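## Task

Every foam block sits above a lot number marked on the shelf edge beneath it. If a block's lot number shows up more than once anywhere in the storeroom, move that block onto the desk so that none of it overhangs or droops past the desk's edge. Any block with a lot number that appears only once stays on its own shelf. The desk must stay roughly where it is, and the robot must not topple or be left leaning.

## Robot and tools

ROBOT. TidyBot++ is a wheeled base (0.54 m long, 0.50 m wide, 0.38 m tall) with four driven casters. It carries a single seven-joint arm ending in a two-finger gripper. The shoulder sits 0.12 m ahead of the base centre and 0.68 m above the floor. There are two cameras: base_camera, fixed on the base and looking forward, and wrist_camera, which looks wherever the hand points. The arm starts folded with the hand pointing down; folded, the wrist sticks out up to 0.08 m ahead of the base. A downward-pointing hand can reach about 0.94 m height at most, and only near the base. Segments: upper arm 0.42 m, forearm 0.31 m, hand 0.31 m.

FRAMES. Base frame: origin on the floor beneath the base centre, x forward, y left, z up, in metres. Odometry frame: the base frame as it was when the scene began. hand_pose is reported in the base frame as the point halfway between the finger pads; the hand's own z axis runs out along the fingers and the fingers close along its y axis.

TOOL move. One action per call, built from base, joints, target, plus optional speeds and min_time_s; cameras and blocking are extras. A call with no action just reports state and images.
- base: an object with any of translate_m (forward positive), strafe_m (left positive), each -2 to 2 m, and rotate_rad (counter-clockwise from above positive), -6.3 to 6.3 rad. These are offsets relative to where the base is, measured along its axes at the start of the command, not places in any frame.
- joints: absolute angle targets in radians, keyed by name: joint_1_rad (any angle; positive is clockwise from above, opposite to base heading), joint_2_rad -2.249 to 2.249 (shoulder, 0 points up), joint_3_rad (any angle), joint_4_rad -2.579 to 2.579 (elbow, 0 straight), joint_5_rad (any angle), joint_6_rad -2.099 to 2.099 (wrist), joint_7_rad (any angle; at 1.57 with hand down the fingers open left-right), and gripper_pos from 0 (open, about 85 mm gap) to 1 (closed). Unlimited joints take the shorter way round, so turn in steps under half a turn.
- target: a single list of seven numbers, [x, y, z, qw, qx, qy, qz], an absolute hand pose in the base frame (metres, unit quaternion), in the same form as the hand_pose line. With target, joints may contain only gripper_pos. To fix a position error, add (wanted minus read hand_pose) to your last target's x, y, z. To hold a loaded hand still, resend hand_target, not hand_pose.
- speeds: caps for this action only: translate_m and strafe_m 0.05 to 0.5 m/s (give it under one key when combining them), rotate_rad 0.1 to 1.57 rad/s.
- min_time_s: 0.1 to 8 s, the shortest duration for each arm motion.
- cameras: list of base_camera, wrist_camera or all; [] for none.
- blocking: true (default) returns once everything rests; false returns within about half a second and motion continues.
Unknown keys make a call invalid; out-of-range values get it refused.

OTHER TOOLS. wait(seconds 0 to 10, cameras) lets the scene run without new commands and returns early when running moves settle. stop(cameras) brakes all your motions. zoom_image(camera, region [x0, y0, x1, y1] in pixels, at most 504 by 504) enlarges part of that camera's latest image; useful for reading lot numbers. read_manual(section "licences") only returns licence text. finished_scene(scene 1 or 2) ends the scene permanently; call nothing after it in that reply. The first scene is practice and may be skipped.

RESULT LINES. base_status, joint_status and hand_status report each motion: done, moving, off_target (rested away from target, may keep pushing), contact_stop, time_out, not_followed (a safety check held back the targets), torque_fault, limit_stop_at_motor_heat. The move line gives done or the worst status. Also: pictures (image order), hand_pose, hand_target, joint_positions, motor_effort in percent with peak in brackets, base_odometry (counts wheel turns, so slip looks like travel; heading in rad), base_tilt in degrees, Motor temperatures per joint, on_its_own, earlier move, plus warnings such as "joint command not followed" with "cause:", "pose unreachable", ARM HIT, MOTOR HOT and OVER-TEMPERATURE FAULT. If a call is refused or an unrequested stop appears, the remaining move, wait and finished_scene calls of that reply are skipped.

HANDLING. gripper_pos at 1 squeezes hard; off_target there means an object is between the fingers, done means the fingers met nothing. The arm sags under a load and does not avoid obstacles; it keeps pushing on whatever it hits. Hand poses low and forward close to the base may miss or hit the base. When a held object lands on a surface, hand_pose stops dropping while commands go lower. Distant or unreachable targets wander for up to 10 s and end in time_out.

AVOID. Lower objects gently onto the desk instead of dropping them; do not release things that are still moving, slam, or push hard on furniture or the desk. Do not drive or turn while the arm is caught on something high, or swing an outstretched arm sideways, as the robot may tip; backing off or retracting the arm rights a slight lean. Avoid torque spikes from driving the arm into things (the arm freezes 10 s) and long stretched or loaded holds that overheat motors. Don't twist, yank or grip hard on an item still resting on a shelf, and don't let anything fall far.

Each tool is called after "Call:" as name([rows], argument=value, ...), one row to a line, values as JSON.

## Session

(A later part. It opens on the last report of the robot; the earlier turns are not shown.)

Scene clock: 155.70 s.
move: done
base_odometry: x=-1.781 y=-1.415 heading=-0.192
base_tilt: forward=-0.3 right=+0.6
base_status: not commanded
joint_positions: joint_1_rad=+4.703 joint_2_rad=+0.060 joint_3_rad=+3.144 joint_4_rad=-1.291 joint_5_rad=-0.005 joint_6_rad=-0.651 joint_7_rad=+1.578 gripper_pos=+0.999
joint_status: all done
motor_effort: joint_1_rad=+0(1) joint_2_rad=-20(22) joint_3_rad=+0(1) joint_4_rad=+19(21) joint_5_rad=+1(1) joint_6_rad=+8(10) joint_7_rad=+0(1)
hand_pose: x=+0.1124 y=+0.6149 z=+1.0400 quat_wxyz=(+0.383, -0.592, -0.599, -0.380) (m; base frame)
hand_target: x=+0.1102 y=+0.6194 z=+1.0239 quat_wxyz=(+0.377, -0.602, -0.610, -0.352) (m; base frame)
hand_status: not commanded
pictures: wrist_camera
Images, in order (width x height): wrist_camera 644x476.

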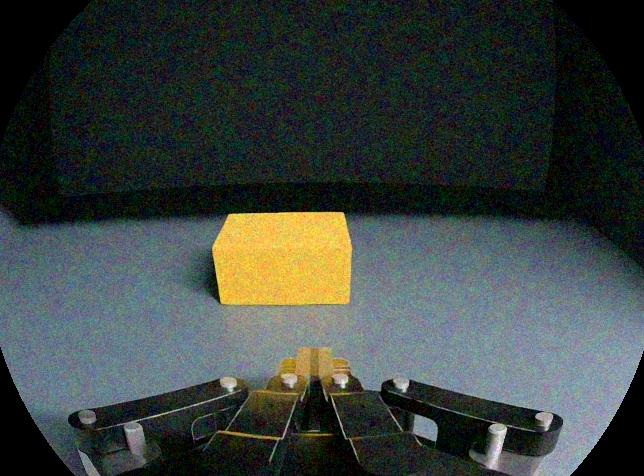

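Call:
move(base={"translate_m": 0.014, "strafe_m": 0.06})

Call:
move(base={"strafe_m": 0.07}, speeds={"strafe_m": 0.08}, cameras=["wrist_camera"])

Scene clock: 157.10 s.
move: done
base_odometry: x=-1.756 y=-1.359 heading=-0.193
base_tilt: forward=-0.3 right=+0.6
base_status: done
joint_positions: joint_1_rad=+4.705 joint_2_rad=+0.073 joint_3_rad=+3.144 joint_4_rad=-1.287 joint_5_rad=-0.005 joint_6_rad=-0.656 joint_7_rad=+1.578 gripper_pos=+0.999
joint_status: not commanded
motor_effort: joint_1_rad=-1(1) joint_2_rad=-21(24) joint_3_rad=+0(1) joint_4_rad=+20(20) joint_5_rad=+1(1) joint_6_rad=+8(9) joint_7_rad=+0(1)
hand_pose: x=+0.1136 y=+0.6190 z=+1.0336 quat_wxyz=(+0.379, -0.595, -0.601, -0.376) (m; base frame)
hand_target: x=+0.1102 y=+0.6194 z=+1.0239 quat_wxyz=(+0.377, -0.602, -0.610, -0.352) (m; base frame)
hand_status: not commanded
pictures: none

Scene clock: 158.53 s.
move: done
base_odometry: x=-1.742 y=-1.290 heading=-0.193
base_tilt: forward=-0.4 right=+0.6
base_status: done
joint_positions: joint_1_rad=+4.705 joint_2_rad=+0.074 joint_3_rad=+3.144 joint_4_rad=-1.286 joint_5_rad=-0.005 joint_6_rad=-0.656 joint_7_rad=+1.578 gripper_pos=+0.999
joint_status: not commanded
motor_effort: joint_1_rad=-1(2) joint_2_rad=-21(23) joint_3_rad=+0(1) joint_4_rad=+19(20) joint_5_rad=+1(1) joint_6_rad=+9(9) joint_7_rad=+0(1)
hand_pose: x=+0.1137 y=+0.6193 z=+1.0329 quat_wxyz=(+0.378, -0.595, -0.601, -0.376) (m; base frame)
hand_target: x=+0.1102 y=+0.6194 z=+1.0239 quat_wxyz=(+0.377, -0.602, -0.610, -0.352) (m; base frame)
hand_status: not commanded
pictures: wrist_camera
Images, in order (width x height): wrist_camera 644x476.

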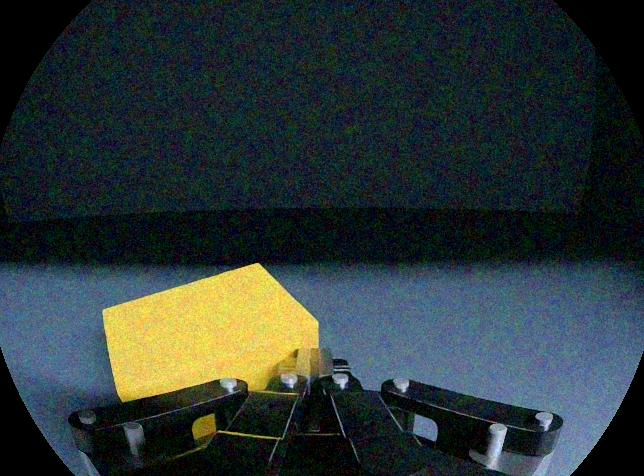

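Call:
move(base={"strafe_m": -0.12}, speeds={"strafe_m": 0.3})

Call:
move(base={"translate_m": -0.36, "strafe_m": -0.06}, joints={"joint_1_rad": 4.71, "joint_2_rad": 0.50, "joint_4_rad": -0.665, "joint_5_rad": 0.88, "joint_6_rad": -1.24, "joint_7_rad": 0.70, "gripper_pos": 0}, min_time_s=2.2, cameras=["wrist_camera"])

Scene clock: 161.33 s.
move: done
base_odometry: x=-1.765 y=-1.408 heading=-0.193
base_tilt: forward=-0.4 right=+0.6
base_status: done
joint_positions: joint_1_rad=+4.707 joint_2_rad=+0.074 joint_3_rad=+3.144 joint_4_rad=-1.286 joint_5_rad=-0.006 joint_6_rad=-0.658 joint_7_rad=+1.578 gripper_pos=+0.999
joint_status: not commanded
motor_effort: joint_1_rad=-1(2) joint_2_rad=-20(25) joint_3_rad=+0(1) joint_4_rad=+19(20) joint_5_rad=+1(1) joint_6_rad=+8(9) joint_7_rad=+0(1)
hand_pose: x=+0.1146 y=+0.6191 z=+1.0329 quat_wxyz=(+0.378, -0.596, -0.601, -0.375) (m; base frame)
hand_target: x=+0.1102 y=+0.6194 z=+1.0239 quat_wxyz=(+0.377, -0.602, -0.610, -0.352) (m; base frame)
hand_status: not commanded
pictures: none

Scene clock: 164.20 s.
move: done
base_odometry: x=-2.130 y=-1.398 heading=-0.192
base_tilt: forward=-0.4 right=+0.6
base_status: done
joint_positions: joint_1_rad=+4.709 joint_2_rad=+0.454 joint_3_rad=+3.144 joint_4_rad=-0.694 joint_5_rad=+0.804 joint_6_rad=-1.184 joint_7_rad=+0.745 gripper_pos=+0.000
joint_status: all done
motor_effort: joint_1_rad=+0(3) joint_2_rad=-29(31) joint_3_rad=+1(2) joint_4_rad=+16(20) joint_5_rad=+6(7) joint_6_rad=+6(9) joint_7_rad=+0(1)
hand_pose: x=+0.3238 y=+0.6610 z=+1.0545 quat_wxyz=(+0.195, -0.790, -0.302, -0.496) (m; base frame)
hand_target: x=+0.3445 y=+0.6575 z=+1.0428 quat_wxyz=(+0.160, -0.798, -0.274, -0.512) (m; base frame)
hand_status: not commanded
pictures: wrist_camera
Images, in order (width x height): wrist_camera 644x476.

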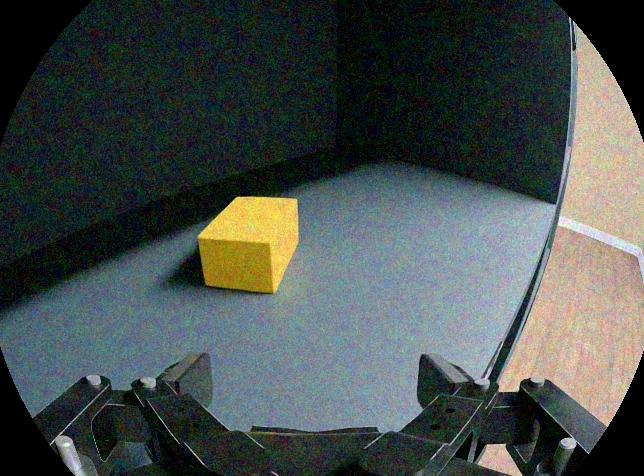

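Call:
move(base={"translate_m": -0.063, "strafe_m": 0.15}, speeds={"strafe_m": 0.2}, joints={"joint_1_rad": 4.846, "joint_2_rad": 0.538}, cameras=["wrist_camera"])

Scene clock: 166.57 s.
move: done
base_odometry: x=-2.163 y=-1.239 heading=-0.192
base_tilt: forward=-0.3 right=+0.6
base_status: done
joint_positions: joint_1_rad=+4.840 joint_2_rad=+0.497 joint_3_rad=+3.144 joint_4_rad=-0.690 joint_5_rad=+0.810 joint_6_rad=-1.189 joint_7_rad=+0.743 gripper_pos=+0.000
joint_status: all done
motor_effort: joint_1_rad=+0(3) joint_2_rad=-31(33) joint_3_rad=+1(2) joint_4_rad=+16(18) joint_5_rad=+6(7) joint_6_rad=+5(7) joint_7_rad=-1(1)
hand_pose: x=+0.4121 y=+0.6419 z=+1.0281 quat_wxyz=(+0.144, -0.813, -0.257, -0.503) (m; base frame)
hand_target: x=+0.4333 y=+0.6340 z=+1.0176 quat_wxyz=(+0.110, -0.818, -0.229, -0.516) (m; base frame)
hand_status: not commanded
pictures: wrist_camera
Images, in order (width x height): wrist_camera 644x476.

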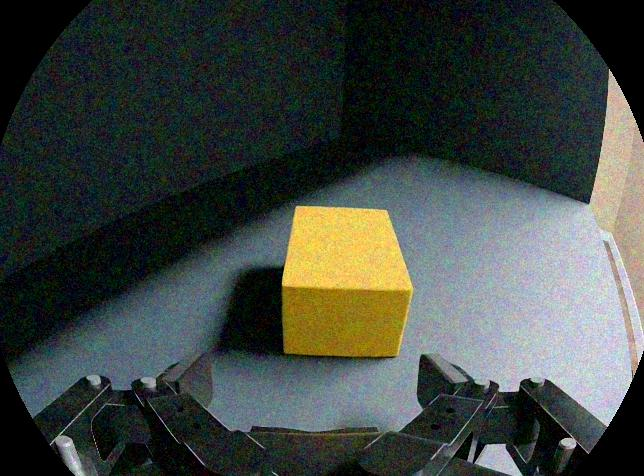

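Call:
move(base={"translate_m": 0.0083, "strafe_m": -0.0125})

Call:
move(base={"translate_m": 0.0642, "strafe_m": 0.0425}, speeds={"translate_m": 0.12}, cameras=["wrist_camera"])

Scene clock: 167.80 s.
move: done
base_odometry: x=-2.158 y=-1.253 heading=-0.191
base_tilt: forward=-0.3 right=+0.6
base_status: done
joint_positions: joint_1_rad=+4.845 joint_2_rad=+0.500 joint_3_rad=+3.144 joint_4_rad=-0.690 joint_5_rad=+0.811 joint_6_rad=-1.191 joint_7_rad=+0.743 gripper_pos=+0.000
joint_status: not commanded
motor_effort: joint_1_rad=+0(3) joint_2_rad=-31(33) joint_3_rad=+1(3) joint_4_rad=+17(18) joint_5_rad=+7(7) joint_6_rad=+5(6) joint_7_rad=+0(0)
hand_pose: x=+0.4157 y=+0.6407 z=+1.0259 quat_wxyz=(+0.141, -0.814, -0.256, -0.503) (m; base frame)
hand_target: x=+0.4333 y=+0.6340 z=+1.0176 quat_wxyz=(+0.110, -0.818, -0.229, -0.516) (m; base frame)
hand_status: not commanded
pictures: none

Scene clock: 169.07 s.
move: done
base_odometry: x=-2.087 y=-1.223 heading=-0.191
base_tilt: forward=-0.3 right=+0.6
base_status: done
joint_positions: joint_1_rad=+4.845 joint_2_rad=+0.502 joint_3_rad=+3.144 joint_4_rad=-0.690 joint_5_rad=+0.811 joint_6_rad=-1.192 joint_7_rad=+0.743 gripper_pos=+0.000
joint_status: not commanded
motor_effort: joint_1_rad=-1(2) joint_2_rad=-31(33) joint_3_rad=+1(2) joint_4_rad=+16(17) joint_5_rad=+7(7) joint_6_rad=+5(6) joint_7_rad=+0(1)
hand_pose: x=+0.4160 y=+0.6411 z=+1.0250 quat_wxyz=(+0.140, -0.814, -0.256, -0.502) (m; base frame)
hand_target: x=+0.4333 y=+0.6340 z=+1.0176 quat_wxyz=(+0.110, -0.818, -0.229, -0.516) (m; base frame)
hand_status: not commanded
pictures: wrist_camera
Images, in order (width x height): wrist_camera 644x476.

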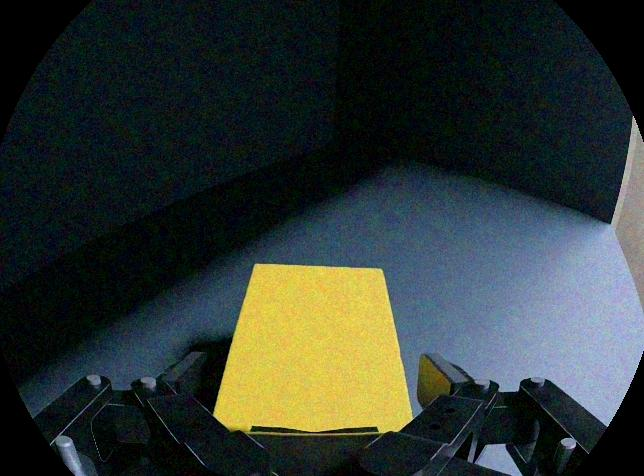

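Call:
move(joints={"gripper_pos": 0.55})

Call:
move(joints={"joint_2_rad": 0.42}, min_time_s=1, cameras=["wrist_camera"])

Call:
move(base={"strafe_m": -0.2}, speeds={"strafe_m": 0.25})

Call:
move(joints={"joint_1_rad": 4.71, "joint_2_rad": -0.53, "joint_4_rad": -1.64, "joint_5_rad": -0.07, "joint_6_rad": -0.87, "joint_7_rad": 1.61}, min_time_s=2, cameras=["wrist_camera"])

Scene clock: 171.23 s.
move: off_target
base_odometry: x=-2.087 y=-1.223 heading=-0.191
base_tilt: forward=-0.3 right=+0.6
base_status: not commanded
joint_positions: joint_1_rad=+4.845 joint_2_rad=+0.502 joint_3_rad=+3.144 joint_4_rad=-0.688 joint_5_rad=+0.812 joint_6_rad=-1.192 joint_7_rad=+0.743 gripper_pos=+0.388
joint_status: gripper_pos off_target (ended at +0.388, target +0.550)
motor_effort: joint_1_rad=-1(1) joint_2_rad=-31(32) joint_3_rad=+1(2) joint_4_rad=+17(17) joint_5_rad=+7(7) joint_6_rad=+5(6) joint_7_rad=+0(1)
hand_pose: x=+0.4161 y=+0.6411 z=+1.0257 quat_wxyz=(+0.141, -0.814, -0.255, -0.503) (m; base frame)
hand_target: x=+0.4333 y=+0.6340 z=+1.0176 quat_wxyz=(+0.110, -0.818, -0.229, -0.516) (m; base frame)
hand_status: not commanded
pictures: none

Scene clock: 172.63 s.
move: done
base_odometry: x=-2.087 y=-1.223 heading=-0.191
base_tilt: forward=-0.3 right=+0.6
base_status: not commanded
joint_positions: joint_1_rad=+4.845 joint_2_rad=+0.430 joint_3_rad=+3.144 joint_4_rad=-0.687 joint_5_rad=+0.812 joint_6_rad=-1.192 joint_7_rad=+0.743 gripper_pos=+0.388
joint_status: all done
motor_effort: joint_1_rad=+0(1) joint_2_rad=-29(33) joint_3_rad=+1(2) joint_4_rad=+17(17) joint_5_rad=+7(7) joint_6_rad=+6(7) joint_7_rad=-1(1)
hand_pose: x=+0.4126 y=+0.6152 z=+1.0734 quat_wxyz=(+0.168, -0.806, -0.238, -0.515) (m; base frame)
hand_target: x=+0.4274 y=+0.5902 z=+1.0942 quat_wxyz=(+0.156, -0.806, -0.199, -0.535) (m; base frame)
hand_status: not commanded
pictures: wrist_camera
Images, in order (width x height): wrist_camera 644x476.

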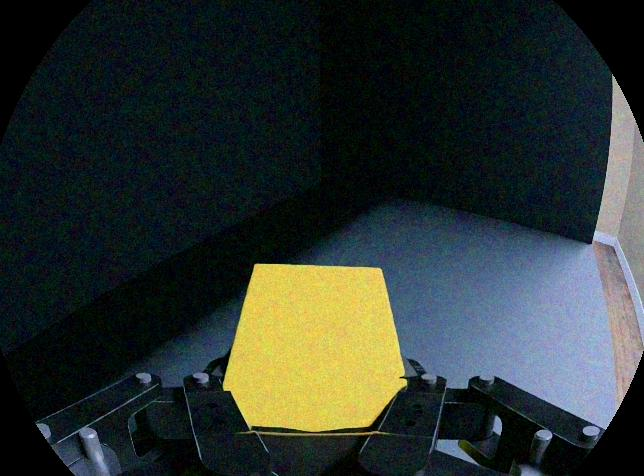

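Scene clock: 174.33 s.
move: done
base_odometry: x=-2.124 y=-1.420 heading=-0.191
base_tilt: forward=-0.3 right=+0.6
base_status: done
joint_positions: joint_1_rad=+4.845 joint_2_rad=+0.425 joint_3_rad=+3.144 joint_4_rad=-0.687 joint_5_rad=+0.812 joint_6_rad=-1.192 joint_7_rad=+0.743 gripper_pos=+0.388
joint_status: not commanded
motor_effort: joint_1_rad=+0(1) joint_2_rad=-30(35) joint_3_rad=+1(2) joint_4_rad=+16(17) joint_5_rad=+6(8) joint_6_rad=+6(7) joint_7_rad=+0(1)
hand_pose: x=+0.4124 y=+0.6128 z=+1.0772 quat_wxyz=(+0.170, -0.805, -0.236, -0.516) (m; base frame)
hand_target: x=+0.4274 y=+0.5902 z=+1.0942 quat_wxyz=(+0.156, -0.806, -0.199, -0.535) (m; base frame)
hand_status: not commanded
pictures: none

Scene clock: 177.00 s.
move: done
base_odometry: x=-2.124 y=-1.420 heading=-0.191
base_tilt: forward=-0.3 right=+0.6
base_status: not commanded
joint_positions: joint_1_rad=+4.729 joint_2_rad=-0.518 joint_3_rad=+3.144 joint_4_rad=-1.599 joint_5_rad=+0.001 joint_6_rad=-0.937 joint_7_rad=+1.565 gripper_pos=+0.388
joint_status: all done
motor_effort: joint_1_rad=+0(2) joint_2_rad=-1(31) joint_3_rad=+1(1) joint_4_rad=+17(19) joint_5_rad=+1(7) joint_6_rad=+9(10) joint_7_rad=+0(1)
hand_pose: x=+0.1249 y=+0.3496 z=+1.0604 quat_wxyz=(+0.374, -0.606, -0.591, -0.379) (m; base frame)
hand_target: x=+0.1019 y=+0.3542 z=+1.0614 quat_wxyz=(+0.406, -0.583, -0.599, -0.371) (m; base frame)
hand_status: not commanded
pictures: wrist_camera
Images, in order (width x height): wrist_camera 644x476.

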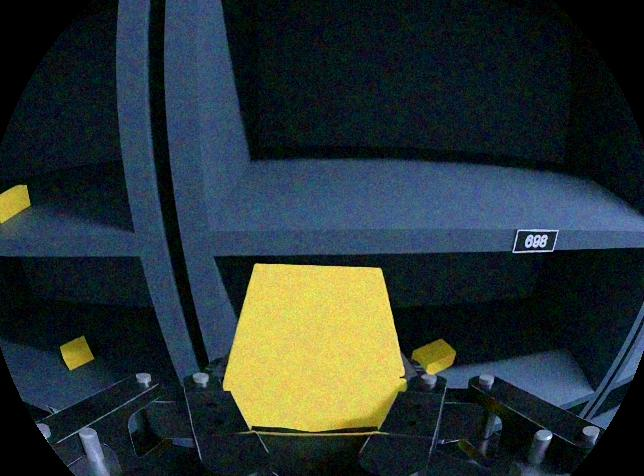

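Call:
move(base={"translate_m": 1.63, "strafe_m": 0.08})

Call:
move(base={"translate_m": 1.62, "strafe_m": 0.0}, cameras=["wrist_camera", "base_camera"])

Scene clock: 181.87 s.
move: done
base_odometry: x=-0.509 y=-1.651 heading=-0.192
base_tilt: forward=-0.3 right=+0.6
base_status: done
joint_positions: joint_1_rad=+4.728 joint_2_rad=-0.519 joint_3_rad=+3.144 joint_4_rad=-1.600 joint_5_rad=-0.005 joint_6_rad=-0.936 joint_7_rad=+1.567 gripper_pos=+0.388
joint_status: not commanded
motor_effort: joint_1_rad=+0(1) joint_2_rad=-1(2) joint_3_rad=+1(3) joint_4_rad=+18(19) joint_5_rad=+0(2) joint_6_rad=+9(9) joint_7_rad=-1(1)
hand_pose: x=+0.1228 y=+0.3496 z=+1.0608 quat_wxyz=(+0.377, -0.605, -0.592, -0.377) (m; base frame)
hand_target: x=+0.1019 y=+0.3542 z=+1.0614 quat_wxyz=(+0.406, -0.583, -0.599, -0.371) (m; base frame)
hand_status: not commanded
pictures: none

Scene clock: 186.43 s.
move: done
base_odometry: x=+1.082 y=-1.959 heading=-0.191
base_tilt: forward=-0.3 right=+0.6
base_status: done
joint_positions: joint_1_rad=+4.728 joint_2_rad=-0.519 joint_3_rad=+3.144 joint_4_rad=-1.600 joint_5_rad=-0.007 joint_6_rad=-0.936 joint_7_rad=+1.567 gripper_pos=+0.388
joint_status: not commanded
motor_effort: joint_1_rad=-1(1) joint_2_rad=-1(3) joint_3_rad=+1(2) joint_4_rad=+18(19) joint_5_rad=+1(1) joint_6_rad=+8(9) joint_7_rad=+0(1)
hand_pose: x=+0.1224 y=+0.3496 z=+1.0609 quat_wxyz=(+0.377, -0.605, -0.591, -0.377) (m; base frame)
hand_target: x=+0.1019 y=+0.3542 z=+1.0614 quat_wxyz=(+0.406, -0.583, -0.599, -0.371) (m; base frame)
hand_status: not commanded
pictures: base_camera, wrist_camera
Images, in order (width x height): base_camera 644x364, wrist_camera 644x476.

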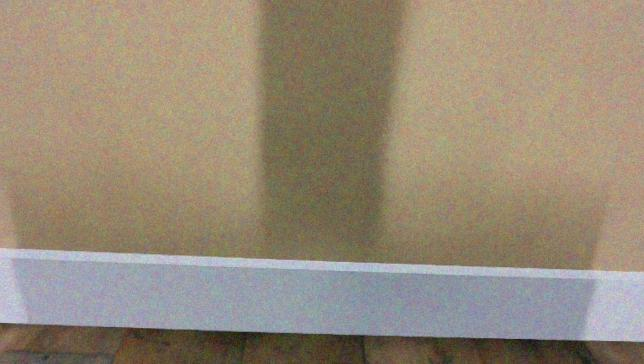

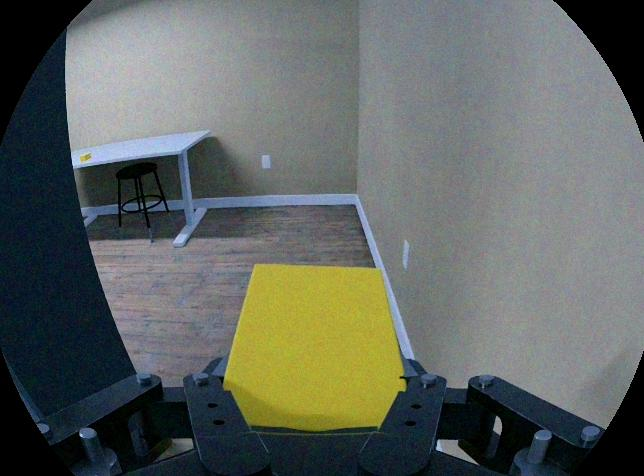

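Call:
move(base={"strafe_m": 1.28})

Call:
move(base={"translate_m": -1.53, "strafe_m": 0.70}, joints={"joint_1_rad": 4.70, "joint_2_rad": -0.47, "joint_4_rad": -2.08, "joint_6_rad": -0.41}, min_time_s=2, cameras=["wrist_camera"])

Scene clock: 190.63 s.
move: done
base_odometry: x=+1.325 y=-0.703 heading=-0.192
base_tilt: forward=-0.3 right=+0.6
base_status: done
joint_positions: joint_1_rad=+4.727 joint_2_rad=-0.526 joint_3_rad=+3.144 joint_4_rad=-1.601 joint_5_rad=-0.007 joint_6_rad=-0.933 joint_7_rad=+1.567 gripper_pos=+0.388
joint_status: not commanded
motor_effort: joint_1_rad=+0(1) joint_2_rad=-1(5) joint_3_rad=+1(1) joint_4_rad=+17(18) joint_5_rad=+0(1) joint_6_rad=+8(9) joint_7_rad=+0(1)
hand_pose: x=+0.1222 y=+0.3474 z=+1.0631 quat_wxyz=(+0.380, -0.603, -0.590, -0.379) (m; base frame)
hand_target: x=+0.1019 y=+0.3542 z=+1.0614 quat_wxyz=(+0.406, -0.583, -0.599, -0.371) (m; base frame)
hand_status: not commanded
pictures: none

Scene clock: 194.77 s.
move: done
base_odometry: x=-0.044 y=+0.277 heading=-0.192
base_tilt: forward=-0.4 right=+0.6
base_status: done
joint_positions: joint_1_rad=+4.718 joint_2_rad=-0.485 joint_3_rad=+3.144 joint_4_rad=-2.041 joint_5_rad=-0.007 joint_6_rad=-0.475 joint_7_rad=+1.567 gripper_pos=+0.388
joint_status: all done
motor_effort: joint_1_rad=+0(2) joint_2_rad=-4(5) joint_3_rad=+0(2) joint_4_rad=+20(20) joint_5_rad=+1(1) joint_6_rad=+8(10) joint_7_rad=+0(1)
hand_pose: x=+0.1200 y=+0.3970 z=+0.9204 quat_wxyz=(+0.374, -0.606, -0.596, -0.371) (m; base frame)
hand_target: x=+0.1055 y=+0.4039 z=+0.9098 quat_wxyz=(+0.391, -0.598, -0.599, -0.361) (m; base frame)
hand_status: not commanded
pictures: wrist_camera
Images, in order (width x height): wrist_camera 644x476.

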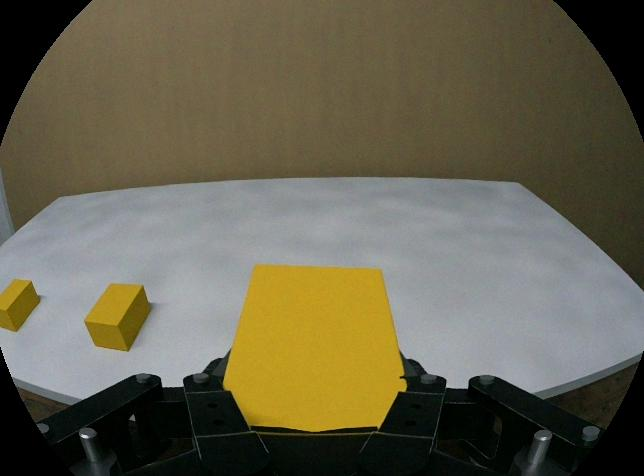

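Call:
move(base={"strafe_m": 0.06}, joints={"joint_2_rad": 0.10, "joint_4_rad": -1.985, "joint_6_rad": 0.10}, min_time_s=1.5)

Call:
move(joints={"joint_2_rad": 0.17, "joint_4_rad": -2.14, "joint_6_rad": 0.26}, min_time_s=1.2, cameras=["wrist_camera"])

Call:
move(joints={"joint_2_rad": 0.187})

Call:
move(joints={"joint_2_rad": 0.2})

Scene clock: 197.23 s.
move: done
base_odometry: x=-0.032 y=+0.335 heading=-0.192
base_tilt: forward=-0.4 right=+0.6
base_status: done
joint_positions: joint_1_rad=+4.717 joint_2_rad=+0.071 joint_3_rad=+3.144 joint_4_rad=-2.015 joint_5_rad=-0.007 joint_6_rad=+0.032 joint_7_rad=+1.567 gripper_pos=+0.388
joint_status: all done
motor_effort: joint_1_rad=-1(1) joint_2_rad=-18(21) joint_3_rad=+0(1) joint_4_rad=+17(20) joint_5_rad=+1(1) joint_6_rad=+8(9) joint_7_rad=+0(1)
hand_pose: x=+0.1221 y=+0.5791 z=+0.8019 quat_wxyz=(+0.366, -0.611, -0.600, -0.365) (m; base frame)
hand_target: x=+0.1144 y=+0.6007 z=+0.8205 quat_wxyz=(+0.392, -0.600, -0.584, -0.381) (m; base frame)
hand_status: not commanded
pictures: none

Scene clock: 199.03 s.
move: done
base_odometry: x=-0.032 y=+0.335 heading=-0.192
base_tilt: forward=-0.3 right=+0.6
base_status: not commanded
joint_positions: joint_1_rad=+4.717 joint_2_rad=+0.136 joint_3_rad=+3.144 joint_4_rad=-2.105 joint_5_rad=-0.007 joint_6_rad=+0.194 joint_7_rad=+1.567 gripper_pos=+0.388
joint_status: all done
motor_effort: joint_1_rad=+0(1) joint_2_rad=-20(20) joint_3_rad=+0(0) joint_4_rad=+16(18) joint_5_rad=+1(1) joint_6_rad=+8(10) joint_7_rad=+0(1)
hand_pose: x=+0.1224 y=+0.5801 z=+0.7609 quat_wxyz=(+0.368, -0.609, -0.598, -0.368) (m; base frame)
hand_target: x=+0.1180 y=+0.5797 z=+0.7411 quat_wxyz=(+0.368, -0.613, -0.595, -0.366) (m; base frame)
hand_status: not commanded
pictures: wrist_camera
Images, in order (width x height): wrist_camera 644x476.

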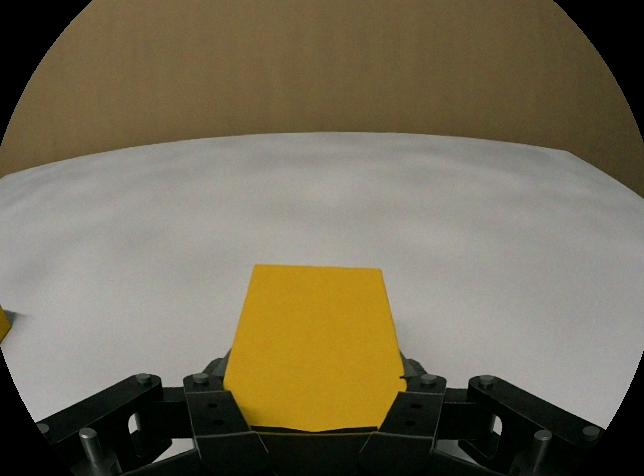

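Scene clock: 199.67 s.
move: done
base_odometry: x=-0.032 y=+0.335 heading=-0.192
base_tilt: forward=-0.4 right=+0.6
base_status: not commanded
joint_positions: joint_1_rad=+4.717 joint_2_rad=+0.150 joint_3_rad=+3.144 joint_4_rad=-2.105 joint_5_rad=-0.007 joint_6_rad=+0.198 joint_7_rad=+1.567 gripper_pos=+0.388
joint_status: all done
motor_effort: joint_1_rad=-1(1) joint_2_rad=-19(21) joint_3_rad=+0(0) joint_4_rad=+15(16) joint_5_rad=+1(1) joint_6_rad=+8(9) joint_7_rad=+0(1)
hand_pose: x=+0.1224 y=+0.5818 z=+0.7535 quat_wxyz=(+0.365, -0.611, -0.600, -0.365) (m; base frame)
hand_target: x=+0.1180 y=+0.5806 z=+0.7312 quat_wxyz=(+0.363, -0.617, -0.598, -0.361) (m; base frame)
hand_status: not commanded
pictures: none

Scene clock: 200.20 s.
move: done
base_odometry: x=-0.032 y=+0.335 heading=-0.192
base_tilt: forward=-0.3 right=+0.6
base_status: not commanded
joint_positions: joint_1_rad=+4.717 joint_2_rad=+0.153 joint_3_rad=+3.144 joint_4_rad=-2.105 joint_5_rad=-0.007 joint_6_rad=+0.203 joint_7_rad=+1.567 gripper_pos=+0.388
joint_status: all done
motor_effort: joint_1_rad=-1(1) joint_2_rad=-18(20) joint_3_rad=+0(0) joint_4_rad=+15(16) joint_5_rad=+1(1) joint_6_rad=+8(8) joint_7_rad=-1(1)
hand_pose: x=+0.1225 y=+0.5827 z=+0.7532 quat_wxyz=(+0.365, -0.611, -0.600, -0.365) (m; base frame)
hand_target: x=+0.1180 y=+0.5812 z=+0.7236 quat_wxyz=(+0.359, -0.619, -0.601, -0.357) (m; base frame)
hand_status: not commanded
pictures: none

Call:
move(joints={"gripper_pos": 0})

Call:
move(joints={"joint_2_rad": 0.11})

Call:
move(base={"strafe_m": -0.25}, speeds={"strafe_m": 0.3}, cameras=["wrist_camera"])

Scene clock: 201.23 s.
move: done
base_odometry: x=-0.032 y=+0.335 heading=-0.192
base_tilt: forward=-0.4 right=+0.5
base_status: not commanded
joint_positions: joint_1_rad=+4.717 joint_2_rad=+0.165 joint_3_rad=+3.144 joint_4_rad=-2.105 joint_5_rad=-0.007 joint_6_rad=+0.203 joint_7_rad=+1.567 gripper_pos=+0.000
joint_status: all done
motor_effort: joint_1_rad=+0(1) joint_2_rad=-20(21) joint_3_rad=+0(0) joint_4_rad=+15(16) joint_5_rad=+1(1) joint_6_rad=+8(9) joint_7_rad=+0(1)
hand_pose: x=+0.1225 y=+0.5835 z=+0.7462 quat_wxyz=(+0.362, -0.613, -0.602, -0.362) (m; base frame)
hand_target: x=+0.1180 y=+0.5812 z=+0.7236 quat_wxyz=(+0.359, -0.619, -0.601, -0.357) (m; base frame)
hand_status: not commanded
pictures: none

Scene clock: 202.17 s.
move: done
base_odometry: x=-0.032 y=+0.335 heading=-0.192
base_tilt: forward=-0.4 right=+0.6
base_status: not commanded
joint_positions: joint_1_rad=+4.717 joint_2_rad=+0.118 joint_3_rad=+3.144 joint_4_rad=-2.105 joint_5_rad=-0.007 joint_6_rad=+0.203 joint_7_rad=+1.567 gripper_pos=+0.000
joint_status: all done
motor_effort: joint_1_rad=+0(1) joint_2_rad=-20(22) joint_3_rad=+0(0) joint_4_rad=+16(16) joint_5_rad=+1(1) joint_6_rad=+9(9) joint_7_rad=+0(1)
hand_pose: x=+0.1225 y=+0.5798 z=+0.7734 quat_wxyz=(+0.376, -0.604, -0.593, -0.376) (m; base frame)
hand_target: x=+0.1180 y=+0.5751 z=+0.7757 quat_wxyz=(+0.387, -0.602, -0.584, -0.383) (m; base frame)
hand_status: not commanded
pictures: none

Scene clock: 204.03 s.
move: done
base_odometry: x=-0.080 y=+0.090 heading=-0.192
base_tilt: forward=-0.3 right=+0.6
base_status: done
joint_positions: joint_1_rad=+4.715 joint_2_rad=+0.112 joint_3_rad=+3.144 joint_4_rad=-2.108 joint_5_rad=-0.007 joint_6_rad=+0.203 joint_7_rad=+1.567 gripper_pos=+0.000
joint_status: not commanded
motor_effort: joint_1_rad=-1(2) joint_2_rad=-19(21) joint_3_rad=+0(1) joint_4_rad=+16(18) joint_5_rad=+1(1) joint_6_rad=+8(9) joint_7_rad=+0(1)
hand_pose: x=+0.1209 y=+0.5783 z=+0.7753 quat_wxyz=(+0.377, -0.603, -0.594, -0.376) (m; base frame)
hand_target: x=+0.1180 y=+0.5751 z=+0.7757 quat_wxyz=(+0.387, -0.602, -0.584, -0.383) (m; base frame)
hand_status: not commanded
pictures: wrist_camera
Images, in order (width x height): wrist_camera 644x476.

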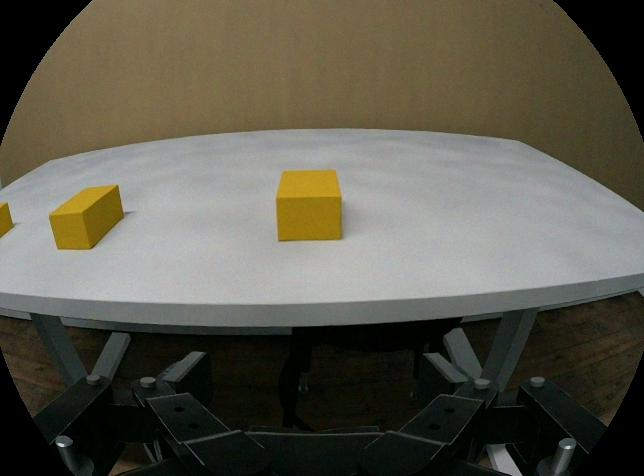

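Call:
move(base={"translate_m": -1.775, "strafe_m": 0.378}, joints={"joint_1_rad": 3.32, "joint_2_rad": -0.38, "joint_4_rad": -2.52, "joint_6_rad": -0.175}, min_time_s=2, cameras=["wrist_camera"])

Scene clock: 209.77 s.
move: done
base_odometry: x=-1.751 y=+0.799 heading=-0.191
base_tilt: forward=-0.4 right=+0.6
base_status: done
joint_positions: joint_1_rad=+3.339 joint_2_rad=-0.365 joint_3_rad=+3.145 joint_4_rad=-2.481 joint_5_rad=-0.007 joint_6_rad=-0.121 joint_7_rad=+1.567 gripper_pos=+0.000
joint_status: all done
motor_effort: joint_1_rad=+0(3) joint_2_rad=-4(21) joint_3_rad=+1(2) joint_4_rad=+17(17) joint_5_rad=+1(1) joint_6_rad=+7(10) joint_7_rad=+0(1)
hand_pose: x=-0.2373 y=+0.0709 z=+0.7194 quat_wxyz=(+0.435, -0.095, -0.894, -0.041) (m; base frame)
hand_target: x=-0.2142 y=+0.0560 z=+0.6924 quat_wxyz=(+0.401, -0.094, -0.911, -0.024) (m; base frame)
hand_status: not commanded
pictures: wrist_camera
Images, in order (width x height): wrist_camera 644x476.

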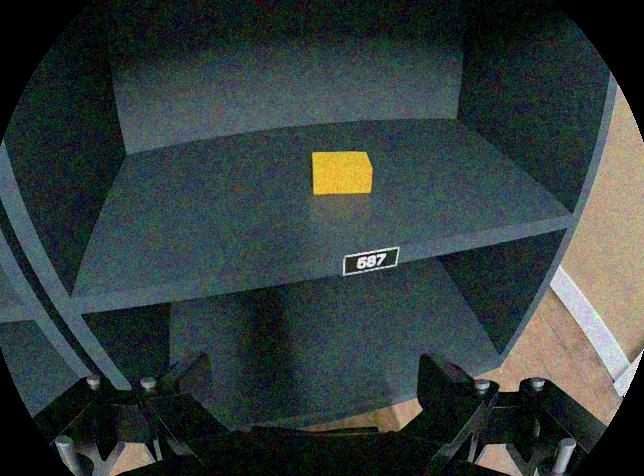

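Call:
zoom_image(camera="wrist_camera", region=[335, 240, 410, 285])

Scaled by 6.720.

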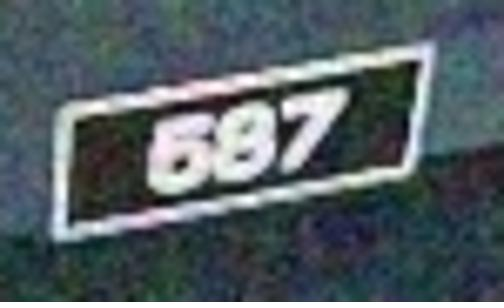

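Call:
finished_scene(scene=2)

The scene is finished: the task was done.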